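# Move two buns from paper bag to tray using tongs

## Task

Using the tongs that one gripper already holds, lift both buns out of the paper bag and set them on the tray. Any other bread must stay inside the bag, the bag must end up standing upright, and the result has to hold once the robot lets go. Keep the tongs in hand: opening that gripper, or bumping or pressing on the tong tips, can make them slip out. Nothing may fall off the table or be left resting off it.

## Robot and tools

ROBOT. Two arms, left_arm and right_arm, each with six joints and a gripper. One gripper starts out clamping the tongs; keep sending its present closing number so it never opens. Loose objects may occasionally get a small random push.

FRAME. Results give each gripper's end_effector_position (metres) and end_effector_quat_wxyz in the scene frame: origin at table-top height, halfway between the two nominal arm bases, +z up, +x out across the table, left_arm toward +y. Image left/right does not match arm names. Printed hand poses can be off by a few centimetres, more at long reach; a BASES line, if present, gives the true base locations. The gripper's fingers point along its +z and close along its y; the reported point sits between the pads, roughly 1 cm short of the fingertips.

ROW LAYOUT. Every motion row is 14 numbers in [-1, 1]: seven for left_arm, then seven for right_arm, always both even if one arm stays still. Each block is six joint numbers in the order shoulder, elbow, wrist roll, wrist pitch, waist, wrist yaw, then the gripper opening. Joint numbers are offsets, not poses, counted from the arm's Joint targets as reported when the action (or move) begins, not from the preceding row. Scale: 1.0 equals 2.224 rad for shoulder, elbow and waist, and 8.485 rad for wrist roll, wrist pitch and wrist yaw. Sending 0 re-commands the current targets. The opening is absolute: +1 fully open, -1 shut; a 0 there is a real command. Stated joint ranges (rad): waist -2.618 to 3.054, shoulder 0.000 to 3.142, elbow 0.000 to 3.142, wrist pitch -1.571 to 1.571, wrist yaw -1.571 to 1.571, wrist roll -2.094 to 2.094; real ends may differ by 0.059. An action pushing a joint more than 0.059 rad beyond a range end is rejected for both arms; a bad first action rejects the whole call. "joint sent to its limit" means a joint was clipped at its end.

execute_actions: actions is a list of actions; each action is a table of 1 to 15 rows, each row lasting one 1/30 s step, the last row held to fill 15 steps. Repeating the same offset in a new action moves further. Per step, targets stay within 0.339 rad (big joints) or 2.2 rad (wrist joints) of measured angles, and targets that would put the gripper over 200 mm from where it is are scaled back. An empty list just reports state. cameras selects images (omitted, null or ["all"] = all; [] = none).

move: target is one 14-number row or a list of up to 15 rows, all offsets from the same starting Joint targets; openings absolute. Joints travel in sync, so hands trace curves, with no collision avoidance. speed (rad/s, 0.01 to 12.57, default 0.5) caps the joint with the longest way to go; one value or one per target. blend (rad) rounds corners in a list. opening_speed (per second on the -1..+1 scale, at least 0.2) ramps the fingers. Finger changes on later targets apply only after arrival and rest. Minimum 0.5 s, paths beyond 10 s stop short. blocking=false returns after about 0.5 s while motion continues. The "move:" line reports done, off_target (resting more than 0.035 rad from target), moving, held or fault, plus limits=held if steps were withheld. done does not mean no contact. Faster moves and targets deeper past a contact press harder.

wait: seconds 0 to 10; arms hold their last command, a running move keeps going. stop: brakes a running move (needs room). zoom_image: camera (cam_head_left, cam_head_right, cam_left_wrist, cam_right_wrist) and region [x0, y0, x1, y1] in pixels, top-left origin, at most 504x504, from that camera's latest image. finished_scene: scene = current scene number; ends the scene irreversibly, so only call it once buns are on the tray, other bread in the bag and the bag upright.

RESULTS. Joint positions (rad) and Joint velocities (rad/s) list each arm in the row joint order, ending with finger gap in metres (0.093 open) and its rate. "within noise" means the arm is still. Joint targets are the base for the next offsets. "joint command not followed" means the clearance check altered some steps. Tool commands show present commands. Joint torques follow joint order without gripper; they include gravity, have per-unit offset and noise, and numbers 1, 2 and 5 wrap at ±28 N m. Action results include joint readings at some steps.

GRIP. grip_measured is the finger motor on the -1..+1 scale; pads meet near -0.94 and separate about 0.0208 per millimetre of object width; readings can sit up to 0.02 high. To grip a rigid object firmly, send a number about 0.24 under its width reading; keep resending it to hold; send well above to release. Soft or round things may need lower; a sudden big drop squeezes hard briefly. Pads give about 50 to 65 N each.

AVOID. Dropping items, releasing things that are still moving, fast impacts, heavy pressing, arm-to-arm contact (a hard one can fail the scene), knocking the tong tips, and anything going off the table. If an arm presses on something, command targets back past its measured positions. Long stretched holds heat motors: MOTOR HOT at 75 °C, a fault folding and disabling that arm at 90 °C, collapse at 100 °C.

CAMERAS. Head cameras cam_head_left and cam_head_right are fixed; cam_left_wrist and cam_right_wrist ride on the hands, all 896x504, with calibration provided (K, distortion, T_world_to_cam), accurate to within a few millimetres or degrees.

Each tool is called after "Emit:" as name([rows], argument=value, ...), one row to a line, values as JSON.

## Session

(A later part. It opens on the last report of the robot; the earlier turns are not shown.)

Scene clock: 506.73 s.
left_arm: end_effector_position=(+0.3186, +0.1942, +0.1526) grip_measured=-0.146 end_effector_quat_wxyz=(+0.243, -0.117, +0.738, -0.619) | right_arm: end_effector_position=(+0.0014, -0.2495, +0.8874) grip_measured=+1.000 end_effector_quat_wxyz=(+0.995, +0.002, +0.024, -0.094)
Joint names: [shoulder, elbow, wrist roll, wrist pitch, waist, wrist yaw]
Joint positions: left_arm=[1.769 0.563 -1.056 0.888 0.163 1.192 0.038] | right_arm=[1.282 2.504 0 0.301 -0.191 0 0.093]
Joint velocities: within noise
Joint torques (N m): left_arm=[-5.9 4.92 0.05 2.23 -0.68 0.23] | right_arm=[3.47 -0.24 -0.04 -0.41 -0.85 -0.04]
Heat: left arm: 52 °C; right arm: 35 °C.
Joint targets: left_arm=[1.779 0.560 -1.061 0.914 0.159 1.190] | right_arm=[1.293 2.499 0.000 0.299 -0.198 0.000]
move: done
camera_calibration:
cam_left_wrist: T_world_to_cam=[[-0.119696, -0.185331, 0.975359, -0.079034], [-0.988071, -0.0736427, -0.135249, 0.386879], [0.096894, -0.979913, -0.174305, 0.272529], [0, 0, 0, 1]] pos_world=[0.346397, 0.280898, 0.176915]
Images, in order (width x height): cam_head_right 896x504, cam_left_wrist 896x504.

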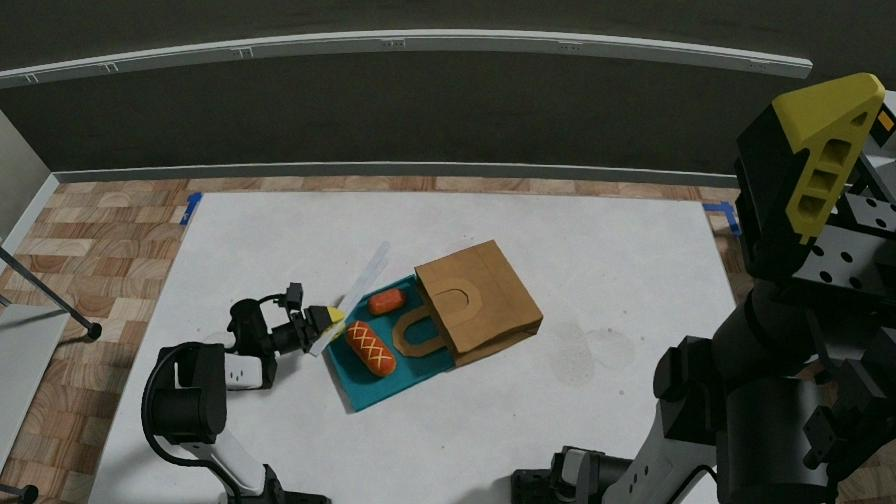

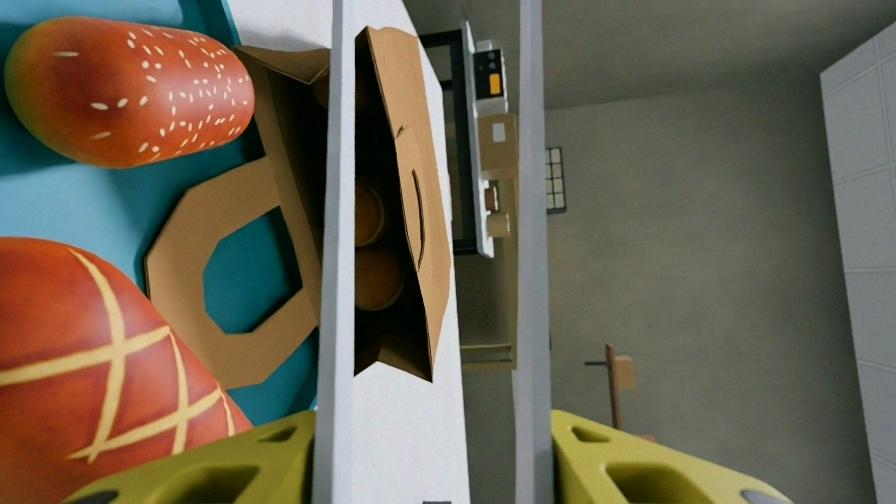

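Emit:
move(target=[-0.0971,-0.1192,-0.0364,0.0277,-0.3098,-0.1532,-0.145, 0,0,0,0,0,0,1.0], speed=0.9, cameras=["cam_left_wrist","cam_head_left"])

Emit:
zoom_image(camera="cam_left_wrist", region=[350, 140, 450, 290])

Emit:
zoom_image(camera="cam_left_wrist", region=[350, 280, 450, 430])

Scene clock: 511.77 s.
left_arm: end_effector_position=(+0.2976, +0.1118, +0.1478) grip_measured=-0.146 end_effector_quat_wxyz=(+0.408, -0.342, +0.684, -0.498) | right_arm: end_effector_position=(+0.0014, -0.2495, +0.8874) grip_measured=+1.000 end_effector_quat_wxyz=(+0.995, +0.002, +0.024, -0.094)
Joint names: [shoulder, elbow, wrist roll, wrist pitch, waist, wrist yaw]
Joint positions: left_arm=[1.589 0.299 -1.365 1.118 -0.526 -0.097 0.038] | right_arm=[1.282 2.504 0 0.301 -0.191 0 0.093]
Joint velocities: within noise
Joint torques (N m): left_arm=[-7.23 4.77 0.08 2.81 -0.7 -0.1] | right_arm=[3.48 -0.24 -0.04 -0.41 -0.87 -0.05]
Heat: left arm: 51 °C; right arm: 35 °C.
Joint targets: left_arm=[1.563 0.296 -1.370 1.149 -0.530 -0.110] | right_arm=[1.293 2.499 0.000 0.299 -0.198 0.000]
move: done
camera_calibration:
cam_left_wrist: T_world_to_cam=[[0.056637, -0.246698, 0.967436, -0.136595], [-0.768584, -0.629243, -0.115463, 0.353229], [0.637237, -0.737016, -0.225246, 0.0125034], [0, 0, 0, 1]] pos_world=[0.271255, 0.197784, 0.175748]
Images, in order (width x height): cam_head_left 896x504, cam_left_wrist 896x504.

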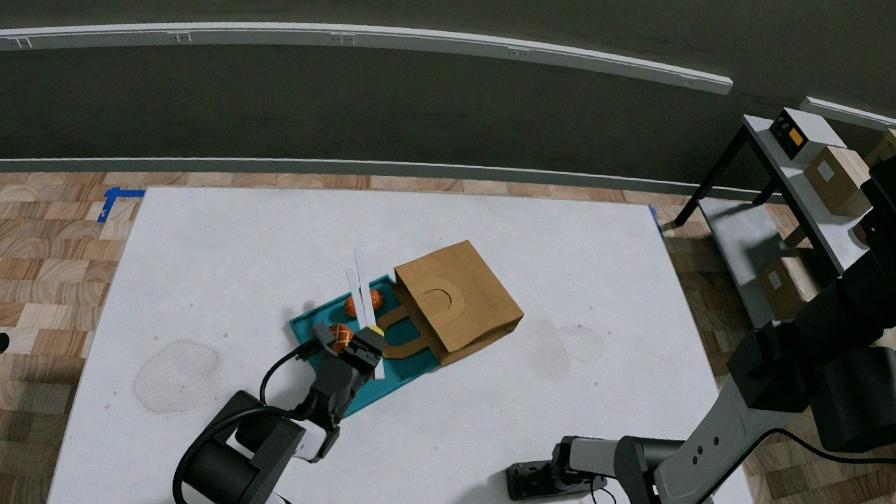

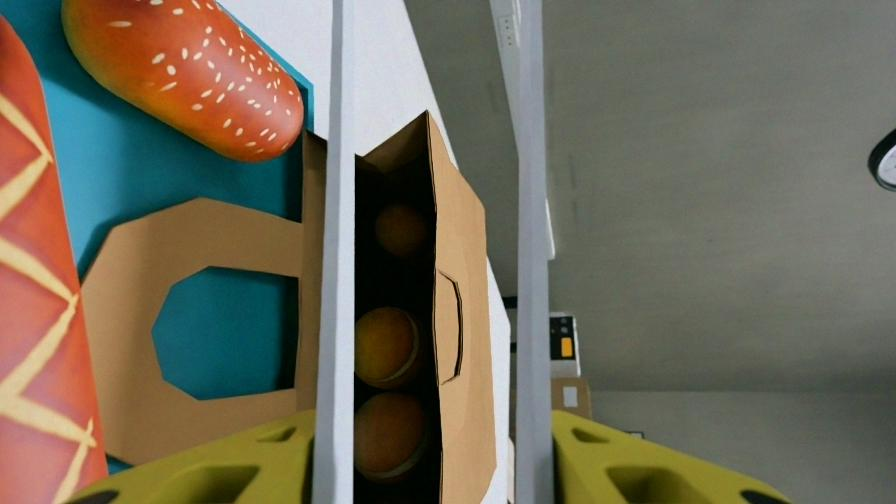

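Scaled by 3.360 from the camera's 896x504 image, which has a finer 1280x720 frame.

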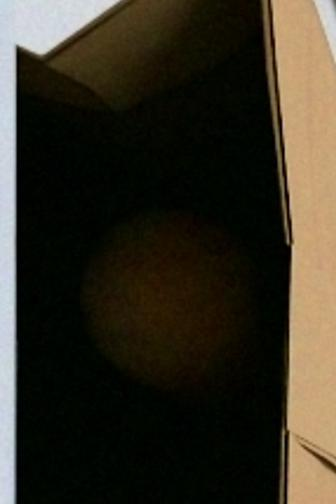

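Scaled by 3.360 from the camera's 896x504 image, which has a finer 1280x720 frame.

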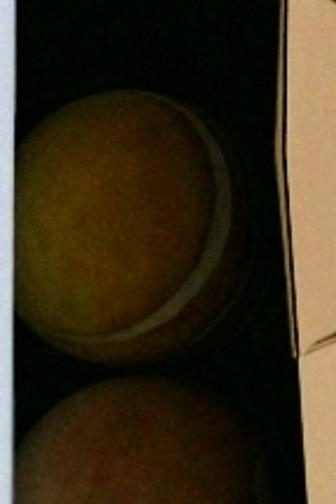

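Emit:
move([
  [0.0072,0.3539,0.1312,-0.2090,0.4114,0.1567,-0.145, 0,0,0,0,0,0,1.0],
  [-0.0067,0.2513,0.2341,-0.1684,0.2005,0.0684,-0.21, 0,0,0,0,0,0,1.0],
], speed=0.9, blend=0.1, opening_speed=0.25, cameras=["cam_left_wrist","cam_head_left"])

Emit:
zoom_image(camera="cam_head_left", region=[280, 220, 480, 400])

Scene clock: 535.17 s.
left_arm: end_effector_position=(+0.3070, +0.1856, +0.0993) grip_measured=-0.206 end_effector_quat_wxyz=(+0.312, +0.375, +0.860, -0.151) | right_arm: end_effector_position=(+0.0014, -0.2495, +0.8874) grip_measured=+1.000 end_effector_quat_wxyz=(+0.995, +0.002, +0.024, -0.094)
Joint names: [shoulder, elbow, wrist roll, wrist pitch, waist, wrist yaw]
Joint positions: left_arm=[1.581 0.857 0.609 -0.303 -0.084 0.476 0.035] | right_arm=[1.282 2.504 0 0.301 -0.191 0 0.093]
Joint velocities: within noise
Joint torques (N m): left_arm=[-9.1 6.45 0.12 1.71 -0.4 0.27] | right_arm=[3.48 -0.25 -0.05 -0.41 -0.88 -0.05]
Heat: left arm: 49 °C; right arm: 35 °C.
Joint targets: left_arm=[1.548 0.854 0.617 -0.279 -0.084 0.470] | right_arm=[1.293 2.499 0.000 0.299 -0.198 0.000]
move: done
camera_calibration:
cam_left_wrist: T_world_to_cam=[[-0.734359, -0.677001, 0.0488437, 0.342045], [-0.662062, 0.698573, -0.271422, 0.1377], [0.149632, -0.231659, -0.96122, 0.178976], [0, 0, 0, 1]] pos_world=[0.31557, 0.176833, 0.192704]
Images, in order (width x height): cam_head_left 896x504, cam_left_wrist 896x504.

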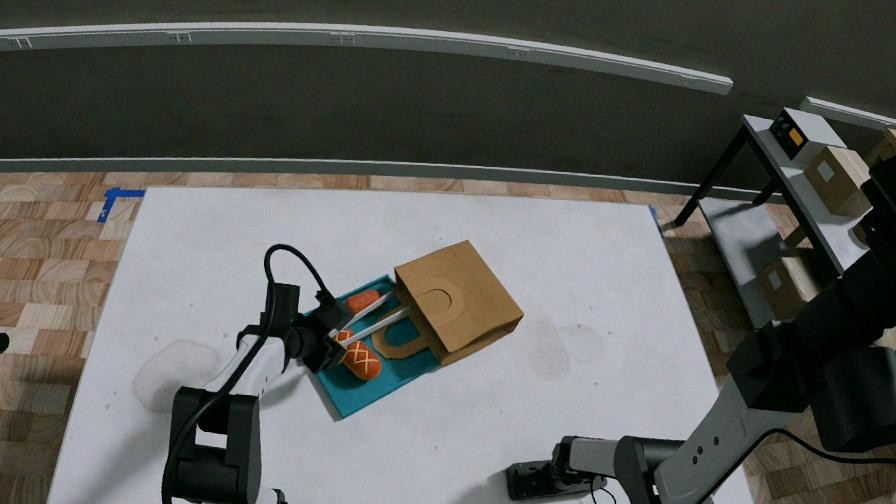

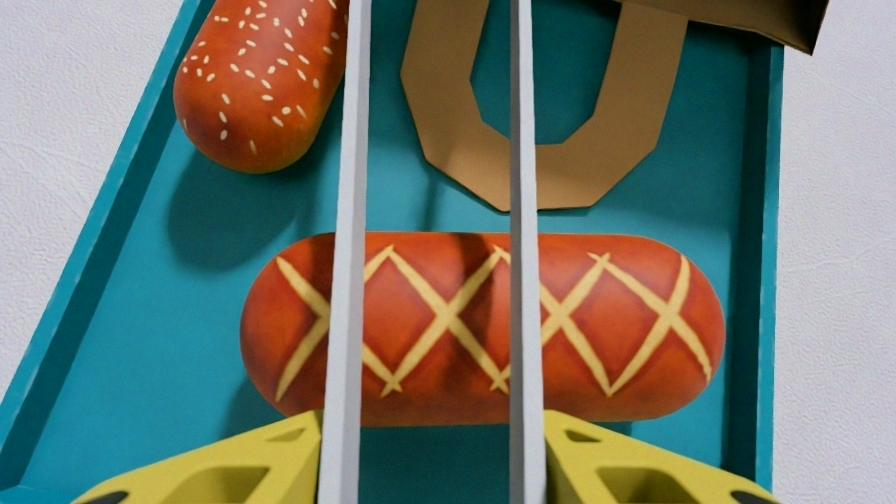

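Scaled by 2.520 from the camera's 896x504 image, which has a finer 1280x720 frame.

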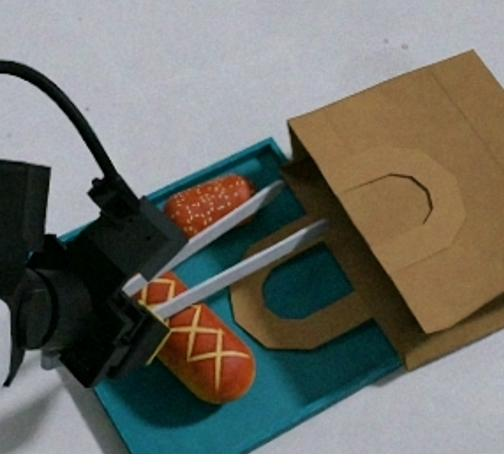

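Emit:
move(target=[0.1165,0.0800,-0.0191,0.0211,-0.0737,-0.0094,-0.21, 0,0,0,0,0,0,1.0], speed=0.2, cameras=["cam_left_wrist","cam_head_left"])

Emit:
zoom_image(camera="cam_head_left", region=[280, 220, 480, 400])

Scene clock: 541.37 s.
left_arm: end_effector_position=(+0.3579, +0.1246, +0.0876) grip_measured=-0.206 end_effector_quat_wxyz=(+0.334, +0.379, +0.850, -0.151) | right_arm: end_effector_position=(+0.0014, -0.2495, +0.8874) grip_measured=+1.000 end_effector_quat_wxyz=(+0.995, +0.002, +0.024, -0.094)
Joint names: [shoulder, elbow, wrist roll, wrist pitch, waist, wrist yaw]
Joint positions: left_arm=[1.796 1.006 0.463 -0.127 -0.245 0.399 0.035] | right_arm=[1.282 2.504 0 0.301 -0.191 0 0.093]
Joint velocities: within noise
Joint torques (N m): left_arm=[-7.34 9.06 -0.06 1.97 -0.61 0.2] | right_arm=[3.48 -0.25 -0.04 -0.41 -0.88 -0.05]
Heat: left arm: 49 °C; right arm: 35 °C.
Joint targets: left_arm=[1.808 1.032 0.455 -0.100 -0.248 0.391] | right_arm=[1.293 2.499 0.000 0.299 -0.198 0.000]
move: done
camera_calibration:
cam_left_wrist: T_world_to_cam=[[-0.741601, -0.670263, 0.0278431, 0.342203], [-0.643139, 0.698561, -0.313664, 0.207785], [0.190787, -0.250521, -0.949126, 0.132541], [0, 0, 0, 1]] pos_world=[0.362126, 0.11742, 0.181445]
Images, in order (width x height): cam_head_left 896x504, cam_left_wrist 896x504.

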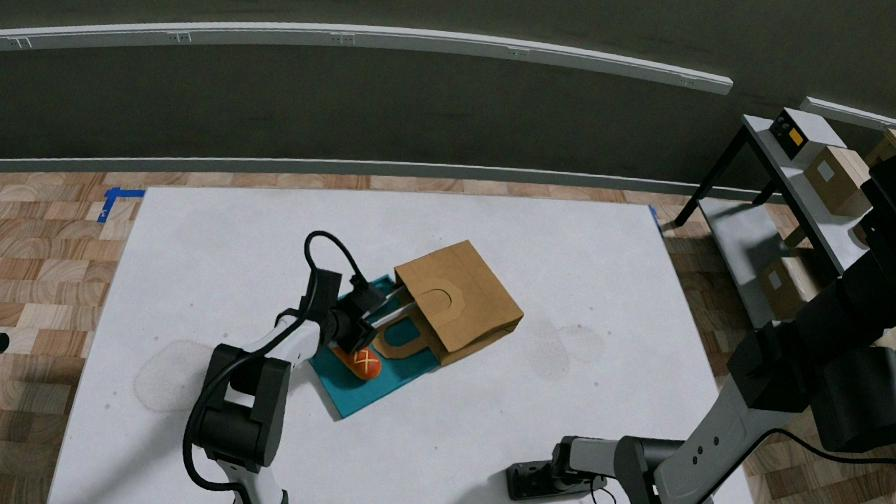

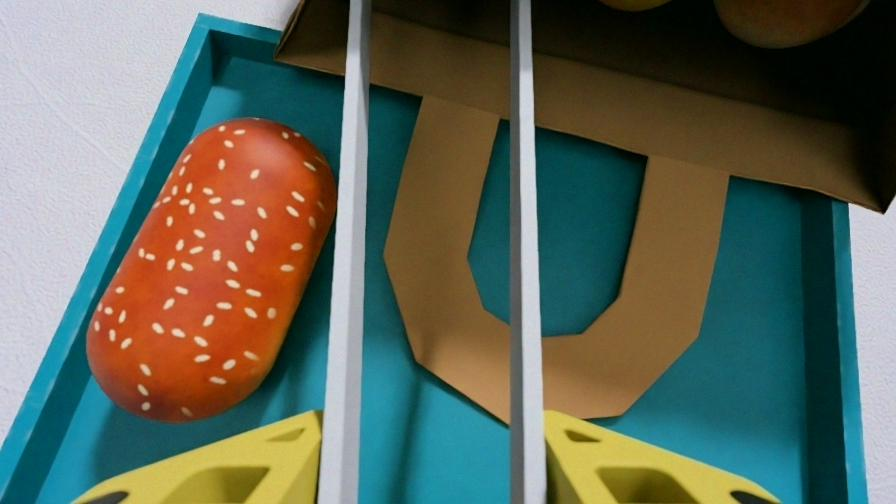

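Scaled by 2.520 from the camera's 896x504 image, which has a finer 1280x720 frame.

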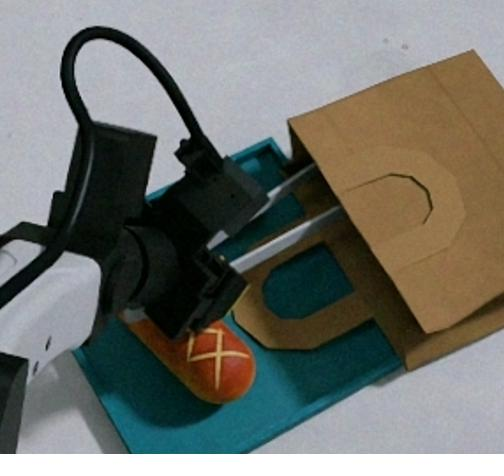

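Emit:
move(target=[0.1075,0.1097,-0.0110,0.0065,-0.0459,-0.0067,-0.21, 0,0,0,0,0,0,1.0], speed=0.15, cameras=["cam_left_wrist","cam_head_left"])

Emit:
zoom_image(camera="cam_head_left", region=[260, 220, 560, 440])

Scene clock: 547.33 s.
left_arm: end_effector_position=(+0.4079, +0.0685, +0.0721) grip_measured=-0.206 end_effector_quat_wxyz=(+0.342, +0.378, +0.846, -0.156) | right_arm: end_effector_position=(+0.0014, -0.2495, +0.8874) grip_measured=+1.000 end_effector_quat_wxyz=(+0.995, +0.002, +0.024, -0.094)
Joint names: [shoulder, elbow, wrist roll, wrist pitch, waist, wrist yaw]
Joint positions: left_arm=[2.033 1.247 0.371 -0.082 -0.347 0.345 0.035] | right_arm=[1.282 2.504 0 0.301 -0.191 0 0.093]
Joint velocities: within noise
Joint torques (N m): left_arm=[-9.25 9.42 -0.06 2.18 -0.62 0.14] | right_arm=[3.45 -0.24 -0.04 -0.41 -0.88 -0.05]
Heat: left arm: 48 °C; right arm: 35 °C.
Joint targets: left_arm=[2.046 1.276 0.361 -0.045 -0.350 0.334] | right_arm=[1.293 2.499 0.000 0.299 -0.198 0.000]
move: off_target (left_arm); left_arm: the wrist pitch is farthest, 0.037 rad from its target
camera_calibration:
cam_left_wrist: T_world_to_cam=[[-0.743167, -0.668442, 0.0297952, 0.342441], [-0.638081, 0.694603, -0.332233, 0.273685], [0.201383, -0.265916, -0.942727, 0.0905493], [0, 0, 0, 1]] pos_world=[0.410889, 0.0628784, 0.166087]
Images, in order (width x height): cam_head_left 896x504, cam_left_wrist 896x504.

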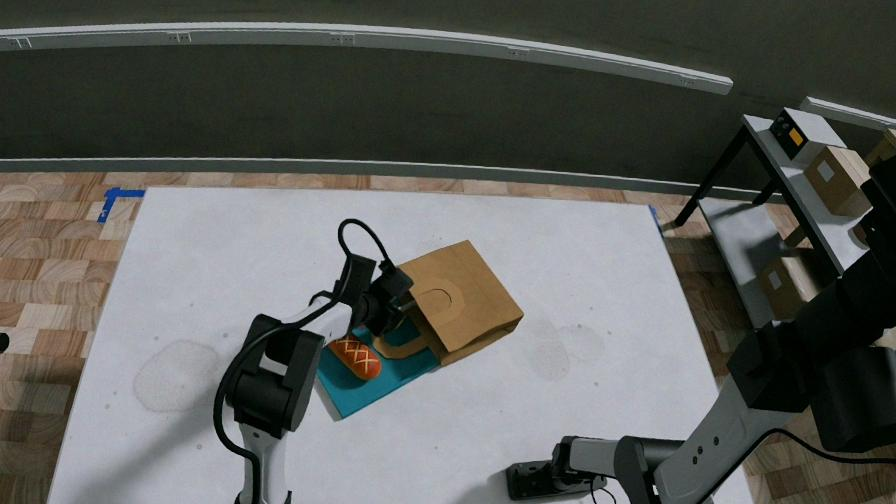

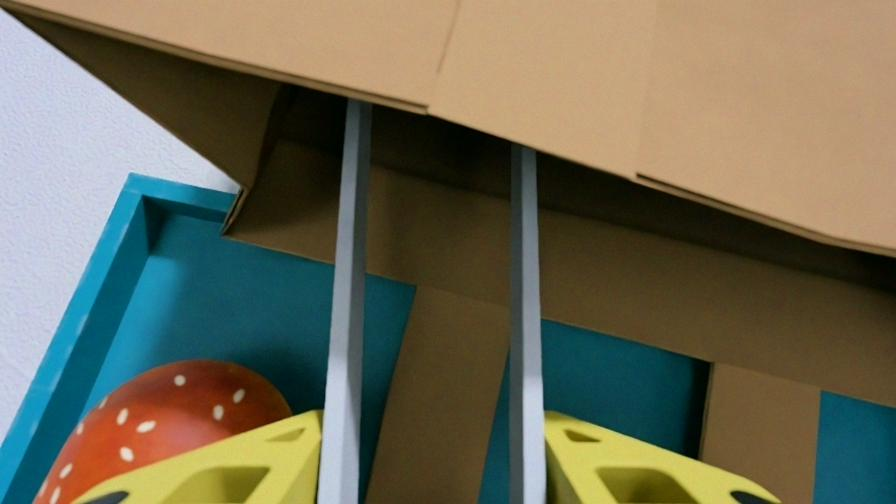

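Scaled by 1.680 from the camera's 896x504 image, which has a finer 1280x720 frame.

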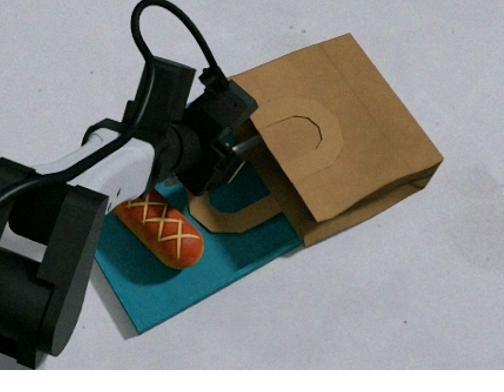

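Emit:
move(target=[0,0,0,0,0,0,-0.36, 0,0,0,0,0,0,1.0], opening_speed=0.2, cameras=["cam_left_wrist"])

Scene clock: 550.07 s.
left_arm: end_effector_position=(+0.4083, +0.0687, +0.0722) grip_measured=-0.354 end_effector_quat_wxyz=(+0.342, +0.377, +0.847, -0.155) | right_arm: end_effector_position=(+0.0014, -0.2495, +0.8874) grip_measured=+1.000 end_effector_quat_wxyz=(+0.995, +0.002, +0.024, -0.094)
Joint names: [shoulder, elbow, wrist roll, wrist pitch, waist, wrist yaw]
Joint positions: left_arm=[2.033 1.247 0.369 -0.08 -0.347 0.343 0.028] | right_arm=[1.282 2.504 0 0.301 -0.191 0 0.093]
Joint velocities: within noise
Joint torques (N m): left_arm=[-9.24 9.43 -0.05 2.17 -0.64 0.15] | right_arm=[3.45 -0.25 -0.04 -0.41 -0.85 -0.05]
Heat: left arm: 48 °C; right arm: 35 °C.
Joint targets: left_arm=[2.046 1.276 0.361 -0.045 -0.350 0.334] | right_arm=[1.293 2.499 0.000 0.299 -0.198 0.000]
move: done
camera_calibration:
cam_left_wrist: T_world_to_cam=[[-0.741467, -0.67038, 0.0285833, 0.342482], [-0.63948, 0.693105, -0.332673, 0.274578], [0.203206, -0.264944, -0.942609, 0.0897813], [0, 0, 0, 1]] pos_world=[0.411282, 0.0630688, 0.166184]
Images, in order (width x height): cam_left_wrist 896x504.

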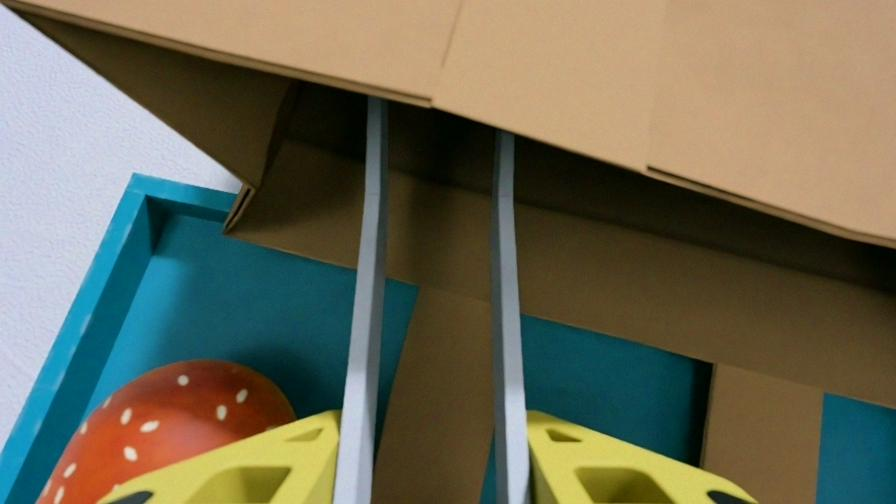

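Emit:
move(target=[0,0,0,0,0,0,-0.45, 0,0,0,0,0,0,1.0], opening_speed=0.2, cameras=["cam_left_wrist"])

Scene clock: 551.97 s.
left_arm: end_effector_position=(+0.4083, +0.0687, +0.0722) grip_measured=-0.446 end_effector_quat_wxyz=(+0.342, +0.377, +0.847, -0.155) | right_arm: end_effector_position=(+0.0014, -0.2495, +0.8874) grip_measured=+1.000 end_effector_quat_wxyz=(+0.995, +0.002, +0.024, -0.094)
Joint names: [shoulder, elbow, wrist roll, wrist pitch, waist, wrist yaw]
Joint positions: left_arm=[2.033 1.247 0.369 -0.08 -0.347 0.343 0.024] | right_arm=[1.282 2.504 0 0.301 -0.191 0 0.093]
Joint velocities: within noise
Joint torques (N m): left_arm=[-9.22 9.4 -0.06 2.17 -0.59 0.15] | right_arm=[3.45 -0.25 -0.03 -0.41 -0.85 -0.05]
Heat: left arm: 49 °C; right arm: 35 °C.
Joint targets: left_arm=[2.046 1.276 0.361 -0.045 -0.350 0.334] | right_arm=[1.293 2.499 0.000 0.299 -0.198 0.000]
move: done
camera_calibration:
cam_left_wrist: T_world_to_cam=[[-0.741467, -0.67038, 0.0285833, 0.342482], [-0.63948, 0.693105, -0.332673, 0.274578], [0.203206, -0.264944, -0.942609, 0.0897813], [0, 0, 0, 1]] pos_world=[0.411282, 0.0630688, 0.166184]
Images, in order (width x height): cam_left_wrist 896x504.

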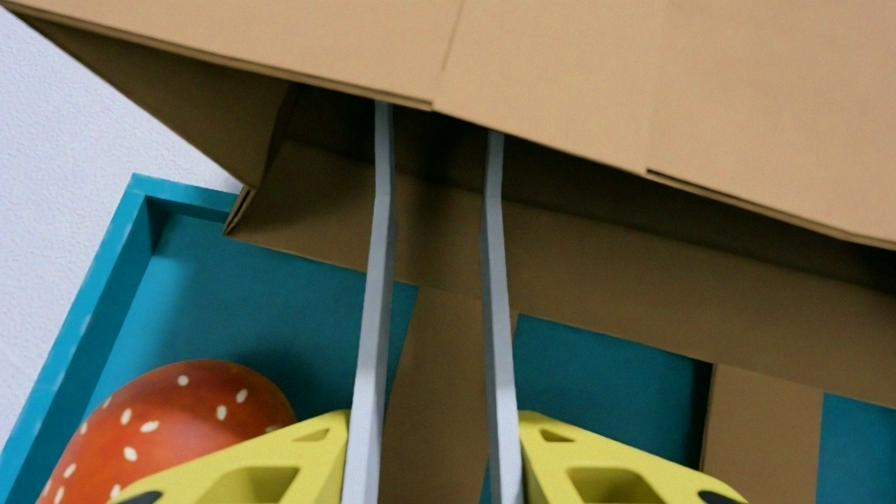

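Emit:
move(target=[-0.1313,-0.1246,0.0115,-0.0094,0.0486,0.0083,-0.45, 0,0,0,0,0,0,1.0], speed=0.13, cameras=["cam_left_wrist","cam_head_left"])

Emit:
zoom_image(camera="cam_head_left", region=[340, 220, 500, 390])

Scene clock: 565.23 s.
left_arm: end_effector_position=(+0.3575, +0.1258, +0.0869) grip_measured=-0.445 end_effector_quat_wxyz=(+0.332, +0.373, +0.854, -0.148) | right_arm: end_effector_position=(+0.0014, -0.2495, +0.8874) grip_measured=+1.000 end_effector_quat_wxyz=(+0.995, +0.002, +0.024, -0.094)
Joint names: [shoulder, elbow, wrist roll, wrist pitch, waist, wrist yaw]
Joint positions: left_arm=[1.793 1.003 0.451 -0.128 -0.247 0.385 0.024] | right_arm=[1.282 2.504 0 0.301 -0.191 0 0.093]
Joint velocities: within noise
Joint torques (N m): left_arm=[-11.37 6.38 0.12 1.71 0.08 0.42] | right_arm=[3.44 -0.23 -0.04 -0.41 -0.88 -0.04]
Heat: left arm: 50 °C; right arm: 35 °C.
Joint targets: left_arm=[1.755 0.999 0.459 -0.125 -0.242 0.404] | right_arm=[1.293 2.499 0.000 0.299 -0.198 0.000]
move: off_target (left_arm); left_arm: the shoulder is farthest, 0.039 rad from its target
camera_calibration:
cam_left_wrist: T_world_to_cam=[[-0.731638, -0.681125, 0.0278212, 0.34047], [-0.654756, 0.690782, -0.306781, 0.210972], [0.189738, -0.242668, -0.951374, 0.131827], [0, 0, 0, 1]] pos_world=[0.362223, 0.118157, 0.180667]
Images, in order (width x height): cam_head_left 896x504, cam_left_wrist 896x504.

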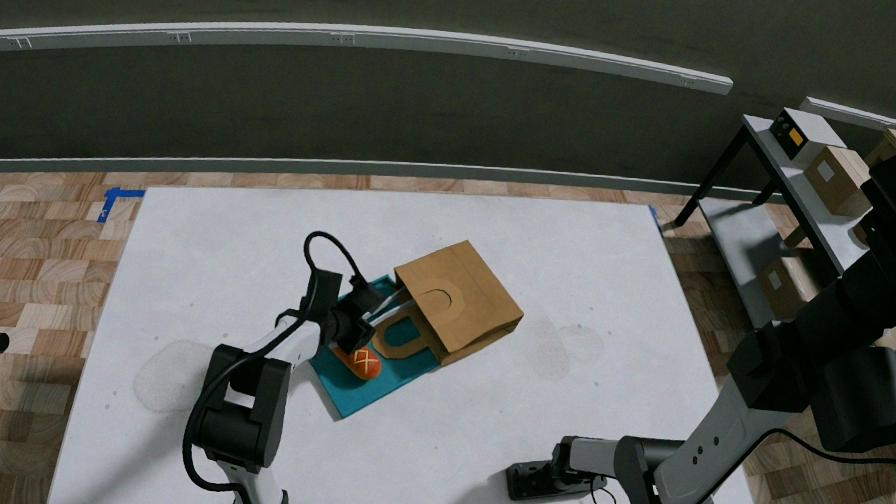

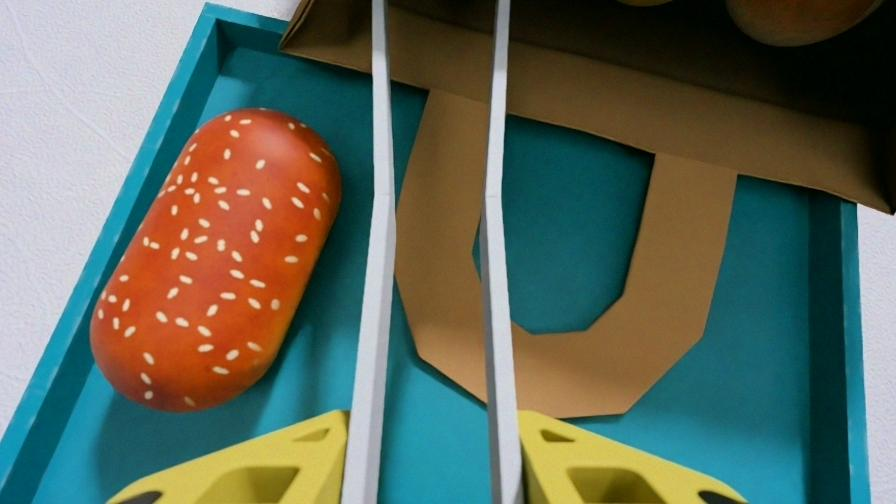

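Scaled by 2.965 from the camera's 896x504 image, which has a finer 1280x720 frame.

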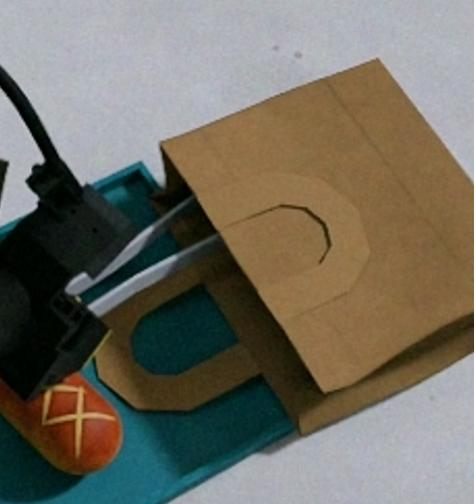

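Emit:
move(target=[-0.0836,-0.0782,0.0124,-0.0065,0.0535,0.0085,-0.45, 0,0,0,0,0,0,1.0], speed=0.13, cameras=["cam_left_wrist","cam_head_left"])

Emit:
zoom_image(camera="cam_head_left", region=[320, 220, 480, 390])

Scene clock: 570.03 s.
left_arm: end_effector_position=(+0.3162, +0.1712, +0.0964) grip_measured=-0.445 end_effector_quat_wxyz=(+0.335, +0.373, +0.852, -0.147) | right_arm: end_effector_position=(+0.0014, -0.2495, +0.8874) grip_measured=+1.000 end_effector_quat_wxyz=(+0.995, +0.002, +0.024, -0.094)
Joint names: [shoulder, elbow, wrist roll, wrist pitch, waist, wrist yaw]
Joint positions: left_arm=[1.6 0.829 0.556 -0.181 -0.128 0.456 0.024] | right_arm=[1.282 2.504 0 0.301 -0.191 0 0.093]
Joint velocities: within noise
Joint torques (N m): left_arm=[-9.17 6.37 0.07 1.6 0.08 0.47] | right_arm=[3.44 -0.24 -0.03 -0.42 -0.87 -0.05]
Heat: left arm: 51 °C; right arm: 35 °C.
Joint targets: left_arm=[1.568 0.825 0.564 -0.180 -0.123 0.476] | right_arm=[1.293 2.499 0.000 0.299 -0.198 0.000]
move: done
camera_calibration:
cam_left_wrist: T_world_to_cam=[[-0.731975, -0.680953, 0.0226857, 0.341574], [-0.65207, 0.690497, -0.31308, 0.155273], [0.197528, -0.243959, -0.949456, 0.157328], [0, 0, 0, 1]] pos_world=[0.320196, 0.163762, 0.19024]
Images, in order (width x height): cam_head_left 896x504, cam_left_wrist 896x504.

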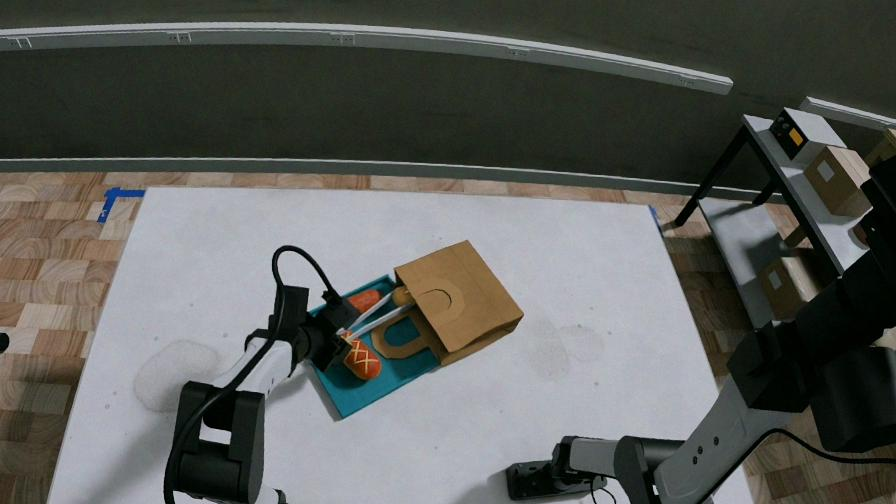

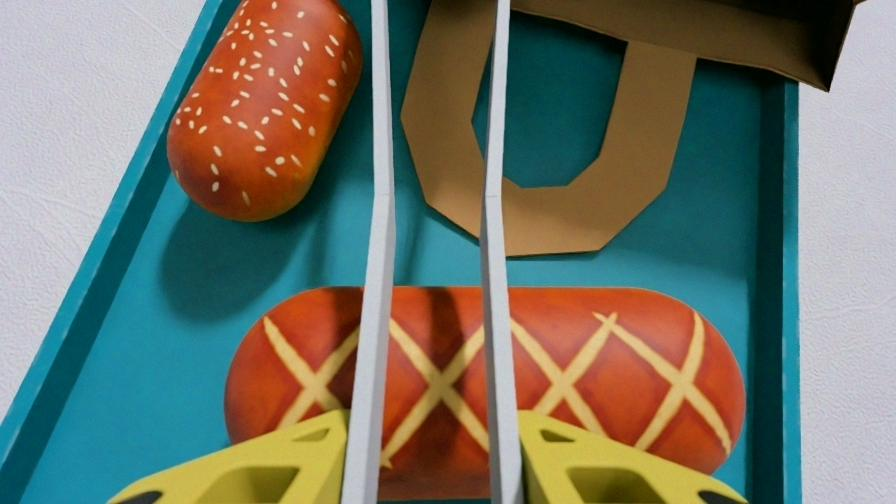

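Scaled by 2.965 from the camera's 896x504 image, which has a finer 1280x720 frame.

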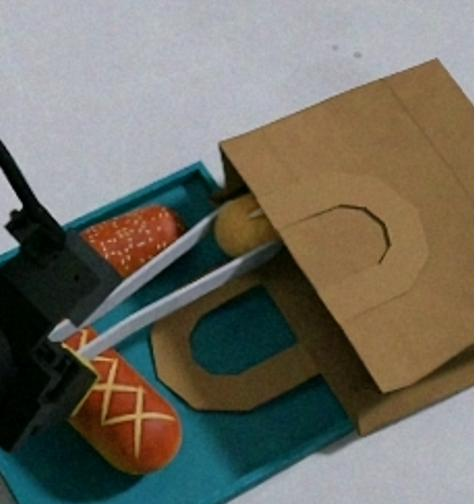

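Emit:
move([
  [-0.0099,0.0391,0.0396,-0.0324,0.1052,0.0164,-0.45, 0,0,0,0,0,0,1.0],
  [-0.0755,0.0391,0.0396,-0.0324,0.1052,0.0164,-0.45, 0,0,0,0,0,0,1.0],
], speed=0.15, cameras=["cam_left_wrist","cam_head_left"])

Emit:
zoom_image(camera="cam_head_left", region=[300, 220, 460, 390])

Scene clock: 581.27 s.
left_arm: end_effector_position=(+0.2999, +0.2347, +0.1517) grip_measured=-0.445 end_effector_quat_wxyz=(+0.374, +0.426, +0.816, -0.115) | right_arm: end_effector_position=(+0.0014, -0.2495, +0.8874) grip_measured=+1.000 end_effector_quat_wxyz=(+0.995, +0.002, +0.024, -0.094)
Joint names: [shoulder, elbow, wrist roll, wrist pitch, waist, wrist yaw]
Joint positions: left_arm=[1.425 0.885 0.893 -0.453 0.106 0.594 0.024] | right_arm=[1.282 2.504 0 0.301 -0.191 0 0.093]
Joint velocities: within noise
Joint torques (N m): left_arm=[-7.43 9.57 0.1 1.44 0.05 0.56] | right_arm=[3.47 -0.24 -0.04 -0.41 -0.88 -0.05]
Heat: left arm: 51 °C; right arm: 35 °C.
Joint targets: left_arm=[1.400 0.912 0.900 -0.455 0.111 0.616] | right_arm=[1.293 2.499 0.000 0.299 -0.198 0.000]
move: done
camera_calibration:
cam_left_wrist: T_world_to_cam=[[-0.781527, -0.614514, -0.107649, 0.390665], [-0.54749, 0.758285, -0.353919, 0.0769885], [0.299117, -0.21766, -0.92906, 0.188776], [0, 0, 0, 1]] pos_world=[0.291, 0.222779, 0.244687]
Images, in order (width x height): cam_head_left 896x504, cam_left_wrist 896x504.

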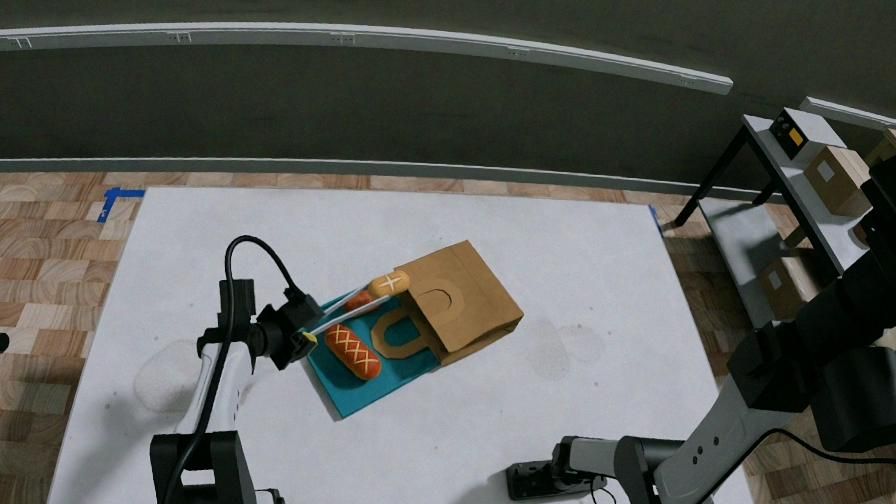

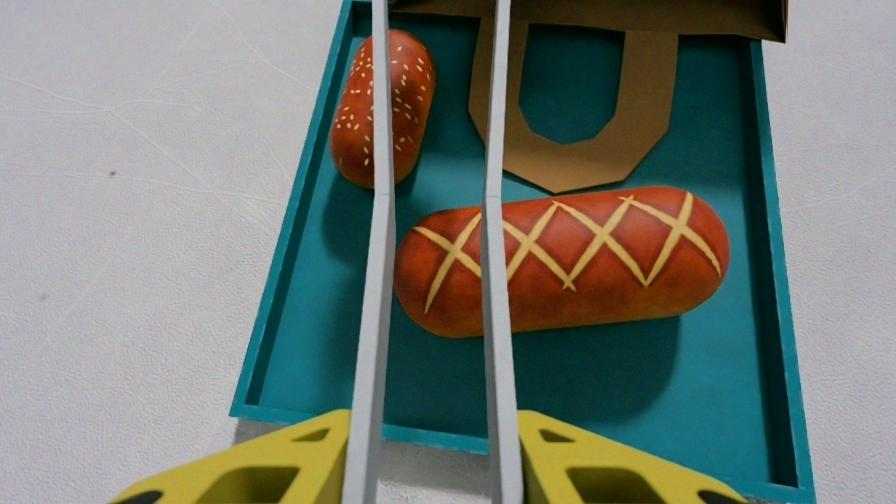

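Scaled by 2.965 from the camera's 896x504 image, which has a finer 1280x720 frame.

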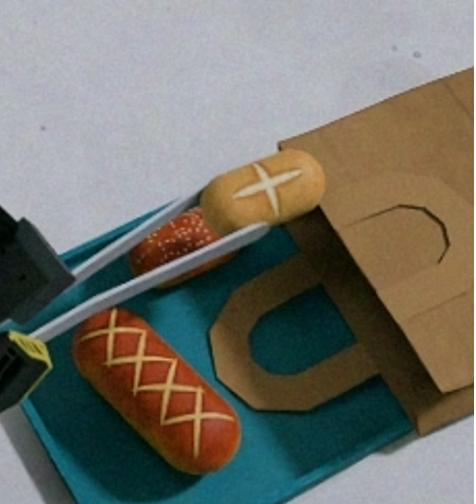

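Emit:
move(target=[0.1812,0.2549,0.0694,-0.0684,0.1295,-0.0125,-0.45, 0,0,0,0,0,0,1.0], speed=0.25, cameras=["cam_left_wrist","cam_head_left"])

Emit:
zoom_image(camera="cam_head_left", region=[280, 220, 440, 390])

Scene clock: 589.47 s.
left_arm: end_effector_position=(+0.3290, +0.3617, +0.1607) grip_measured=-0.445 end_effector_quat_wxyz=(+0.262, +0.517, +0.812, -0.065) | right_arm: end_effector_position=(+0.0014, -0.2495, +0.8874) grip_measured=+1.000 end_effector_quat_wxyz=(+0.995, +0.002, +0.024, -0.094)
Joint names: [shoulder, elbow, wrist roll, wrist pitch, waist, wrist yaw]
Joint positions: left_arm=[1.791 1.453 1.482 -1.024 0.396 0.508 0.024] | right_arm=[1.282 2.504 0 0.301 -0.191 0 0.093]
Joint velocities: within noise
Joint torques (N m): left_arm=[-7.3 9.11 0.11 0.51 -0.09 0.38] | right_arm=[3.48 -0.23 -0.05 -0.41 -0.88 -0.04]
Heat: left arm: 49 °C; right arm: 35 °C.
Joint targets: left_arm=[1.804 1.479 1.489 -1.035 0.399 0.509] | right_arm=[1.293 2.499 0.000 0.299 -0.198 0.000]
move: done
camera_calibration:
cam_left_wrist: T_world_to_cam=[[-0.873219, -0.465955, -0.142738, 0.474469], [-0.456999, 0.884677, -0.0921909, -0.117728], [0.169234, -0.0152716, -0.985458, 0.194709], [0, 0, 0, 1]] pos_world=[0.327562, 0.328206, 0.248749]
Images, in order (width x height): cam_head_left 896x504, cam_left_wrist 896x504.

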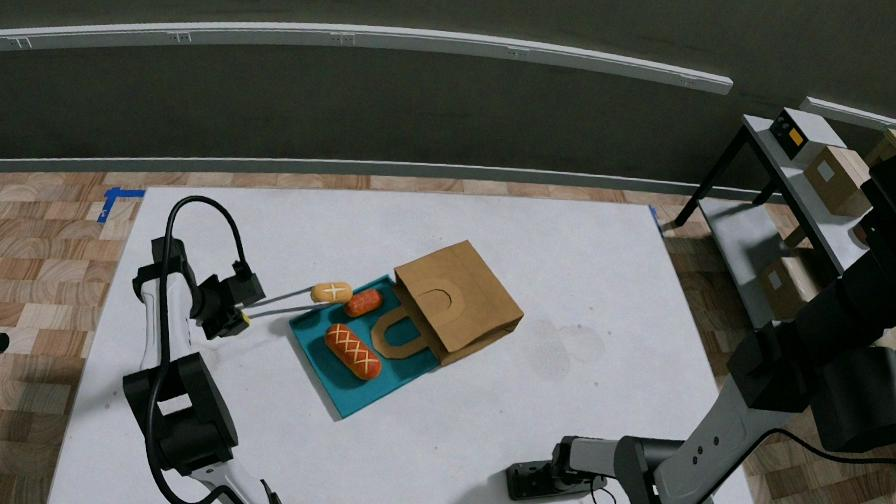

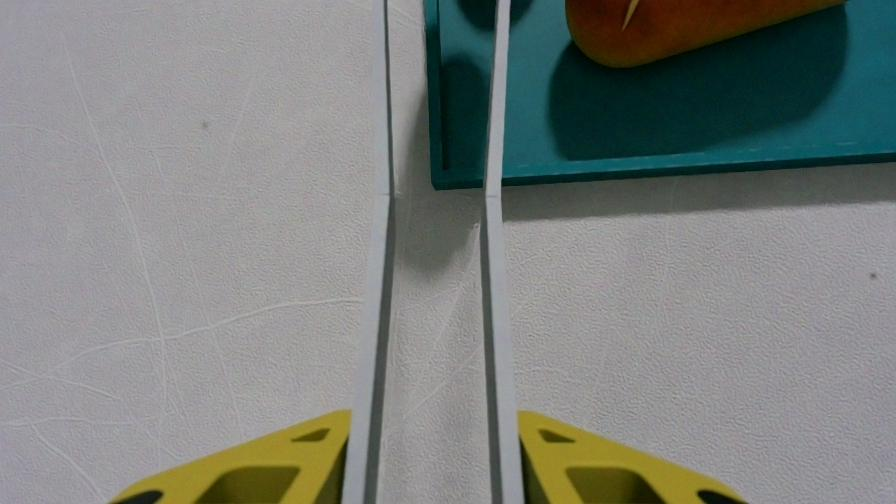

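Scaled by 2.965 from the camera's 896x504 image, which has a finer 1280x720 frame.

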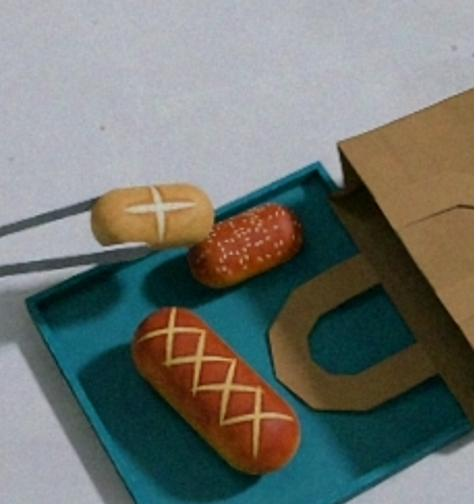

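Emit:
move(target=[0.0252,-0.0400,0.0006,0.0015,-0.0022,0,-0.45, 0,0,0,0,0,0,1.0], speed=0.12, cameras=["cam_left_wrist","cam_head_left"])

Emit:
zoom_image(camera="cam_head_left", region=[280, 220, 440, 390])

Scene clock: 597.57 s.
left_arm: end_effector_position=(+0.3147, +0.3557, +0.1241) grip_measured=-0.445 end_effector_quat_wxyz=(+0.229, +0.509, +0.822, -0.111) | right_arm: end_effector_position=(+0.0014, -0.2495, +0.8874) grip_measured=+1.000 end_effector_quat_wxyz=(+0.995, +0.002, +0.024, -0.094)
Joint names: [shoulder, elbow, wrist roll, wrist pitch, waist, wrist yaw]
Joint positions: left_arm=[1.848 1.394 1.486 -1.025 0.396 0.508 0.024] | right_arm=[1.282 2.504 0 0.301 -0.191 0 0.093]
Joint velocities: within noise
Joint torques (N m): left_arm=[-7.56 6.15 0.11 0.42 -0.51 0.4] | right_arm=[3.47 -0.24 -0.04 -0.4 -0.88 -0.05]
Heat: left arm: 49 °C; right arm: 35 °C.
Joint targets: left_arm=[1.860 1.390 1.494 -1.023 0.394 0.509] | right_arm=[1.293 2.499 0.000 0.299 -0.198 0.000]
move: done
camera_calibration:
cam_left_wrist: T_world_to_cam=[[-0.884013, -0.466605, -0.0283122, 0.443341], [-0.463143, 0.882451, -0.082338, -0.120804], [0.0634034, -0.0596753, -0.996202, 0.211379], [0, 0, 0, 1]] pos_world=[0.322568, 0.326082, 0.213182]
Images, in order (width x height): cam_head_left 896x504, cam_left_wrist 896x504.

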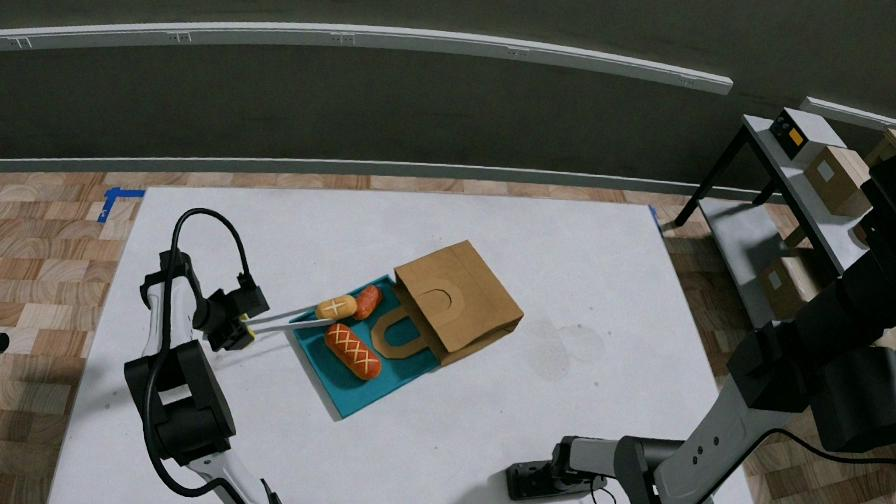

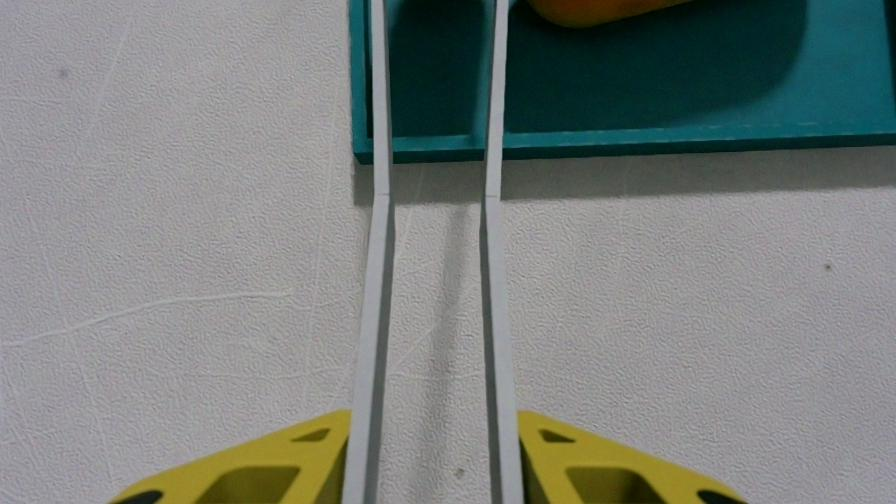

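Scaled by 2.965 from the camera's 896x504 image, which has a finer 1280x720 frame.

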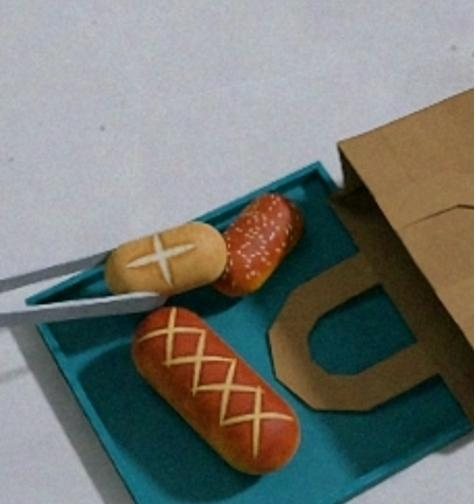

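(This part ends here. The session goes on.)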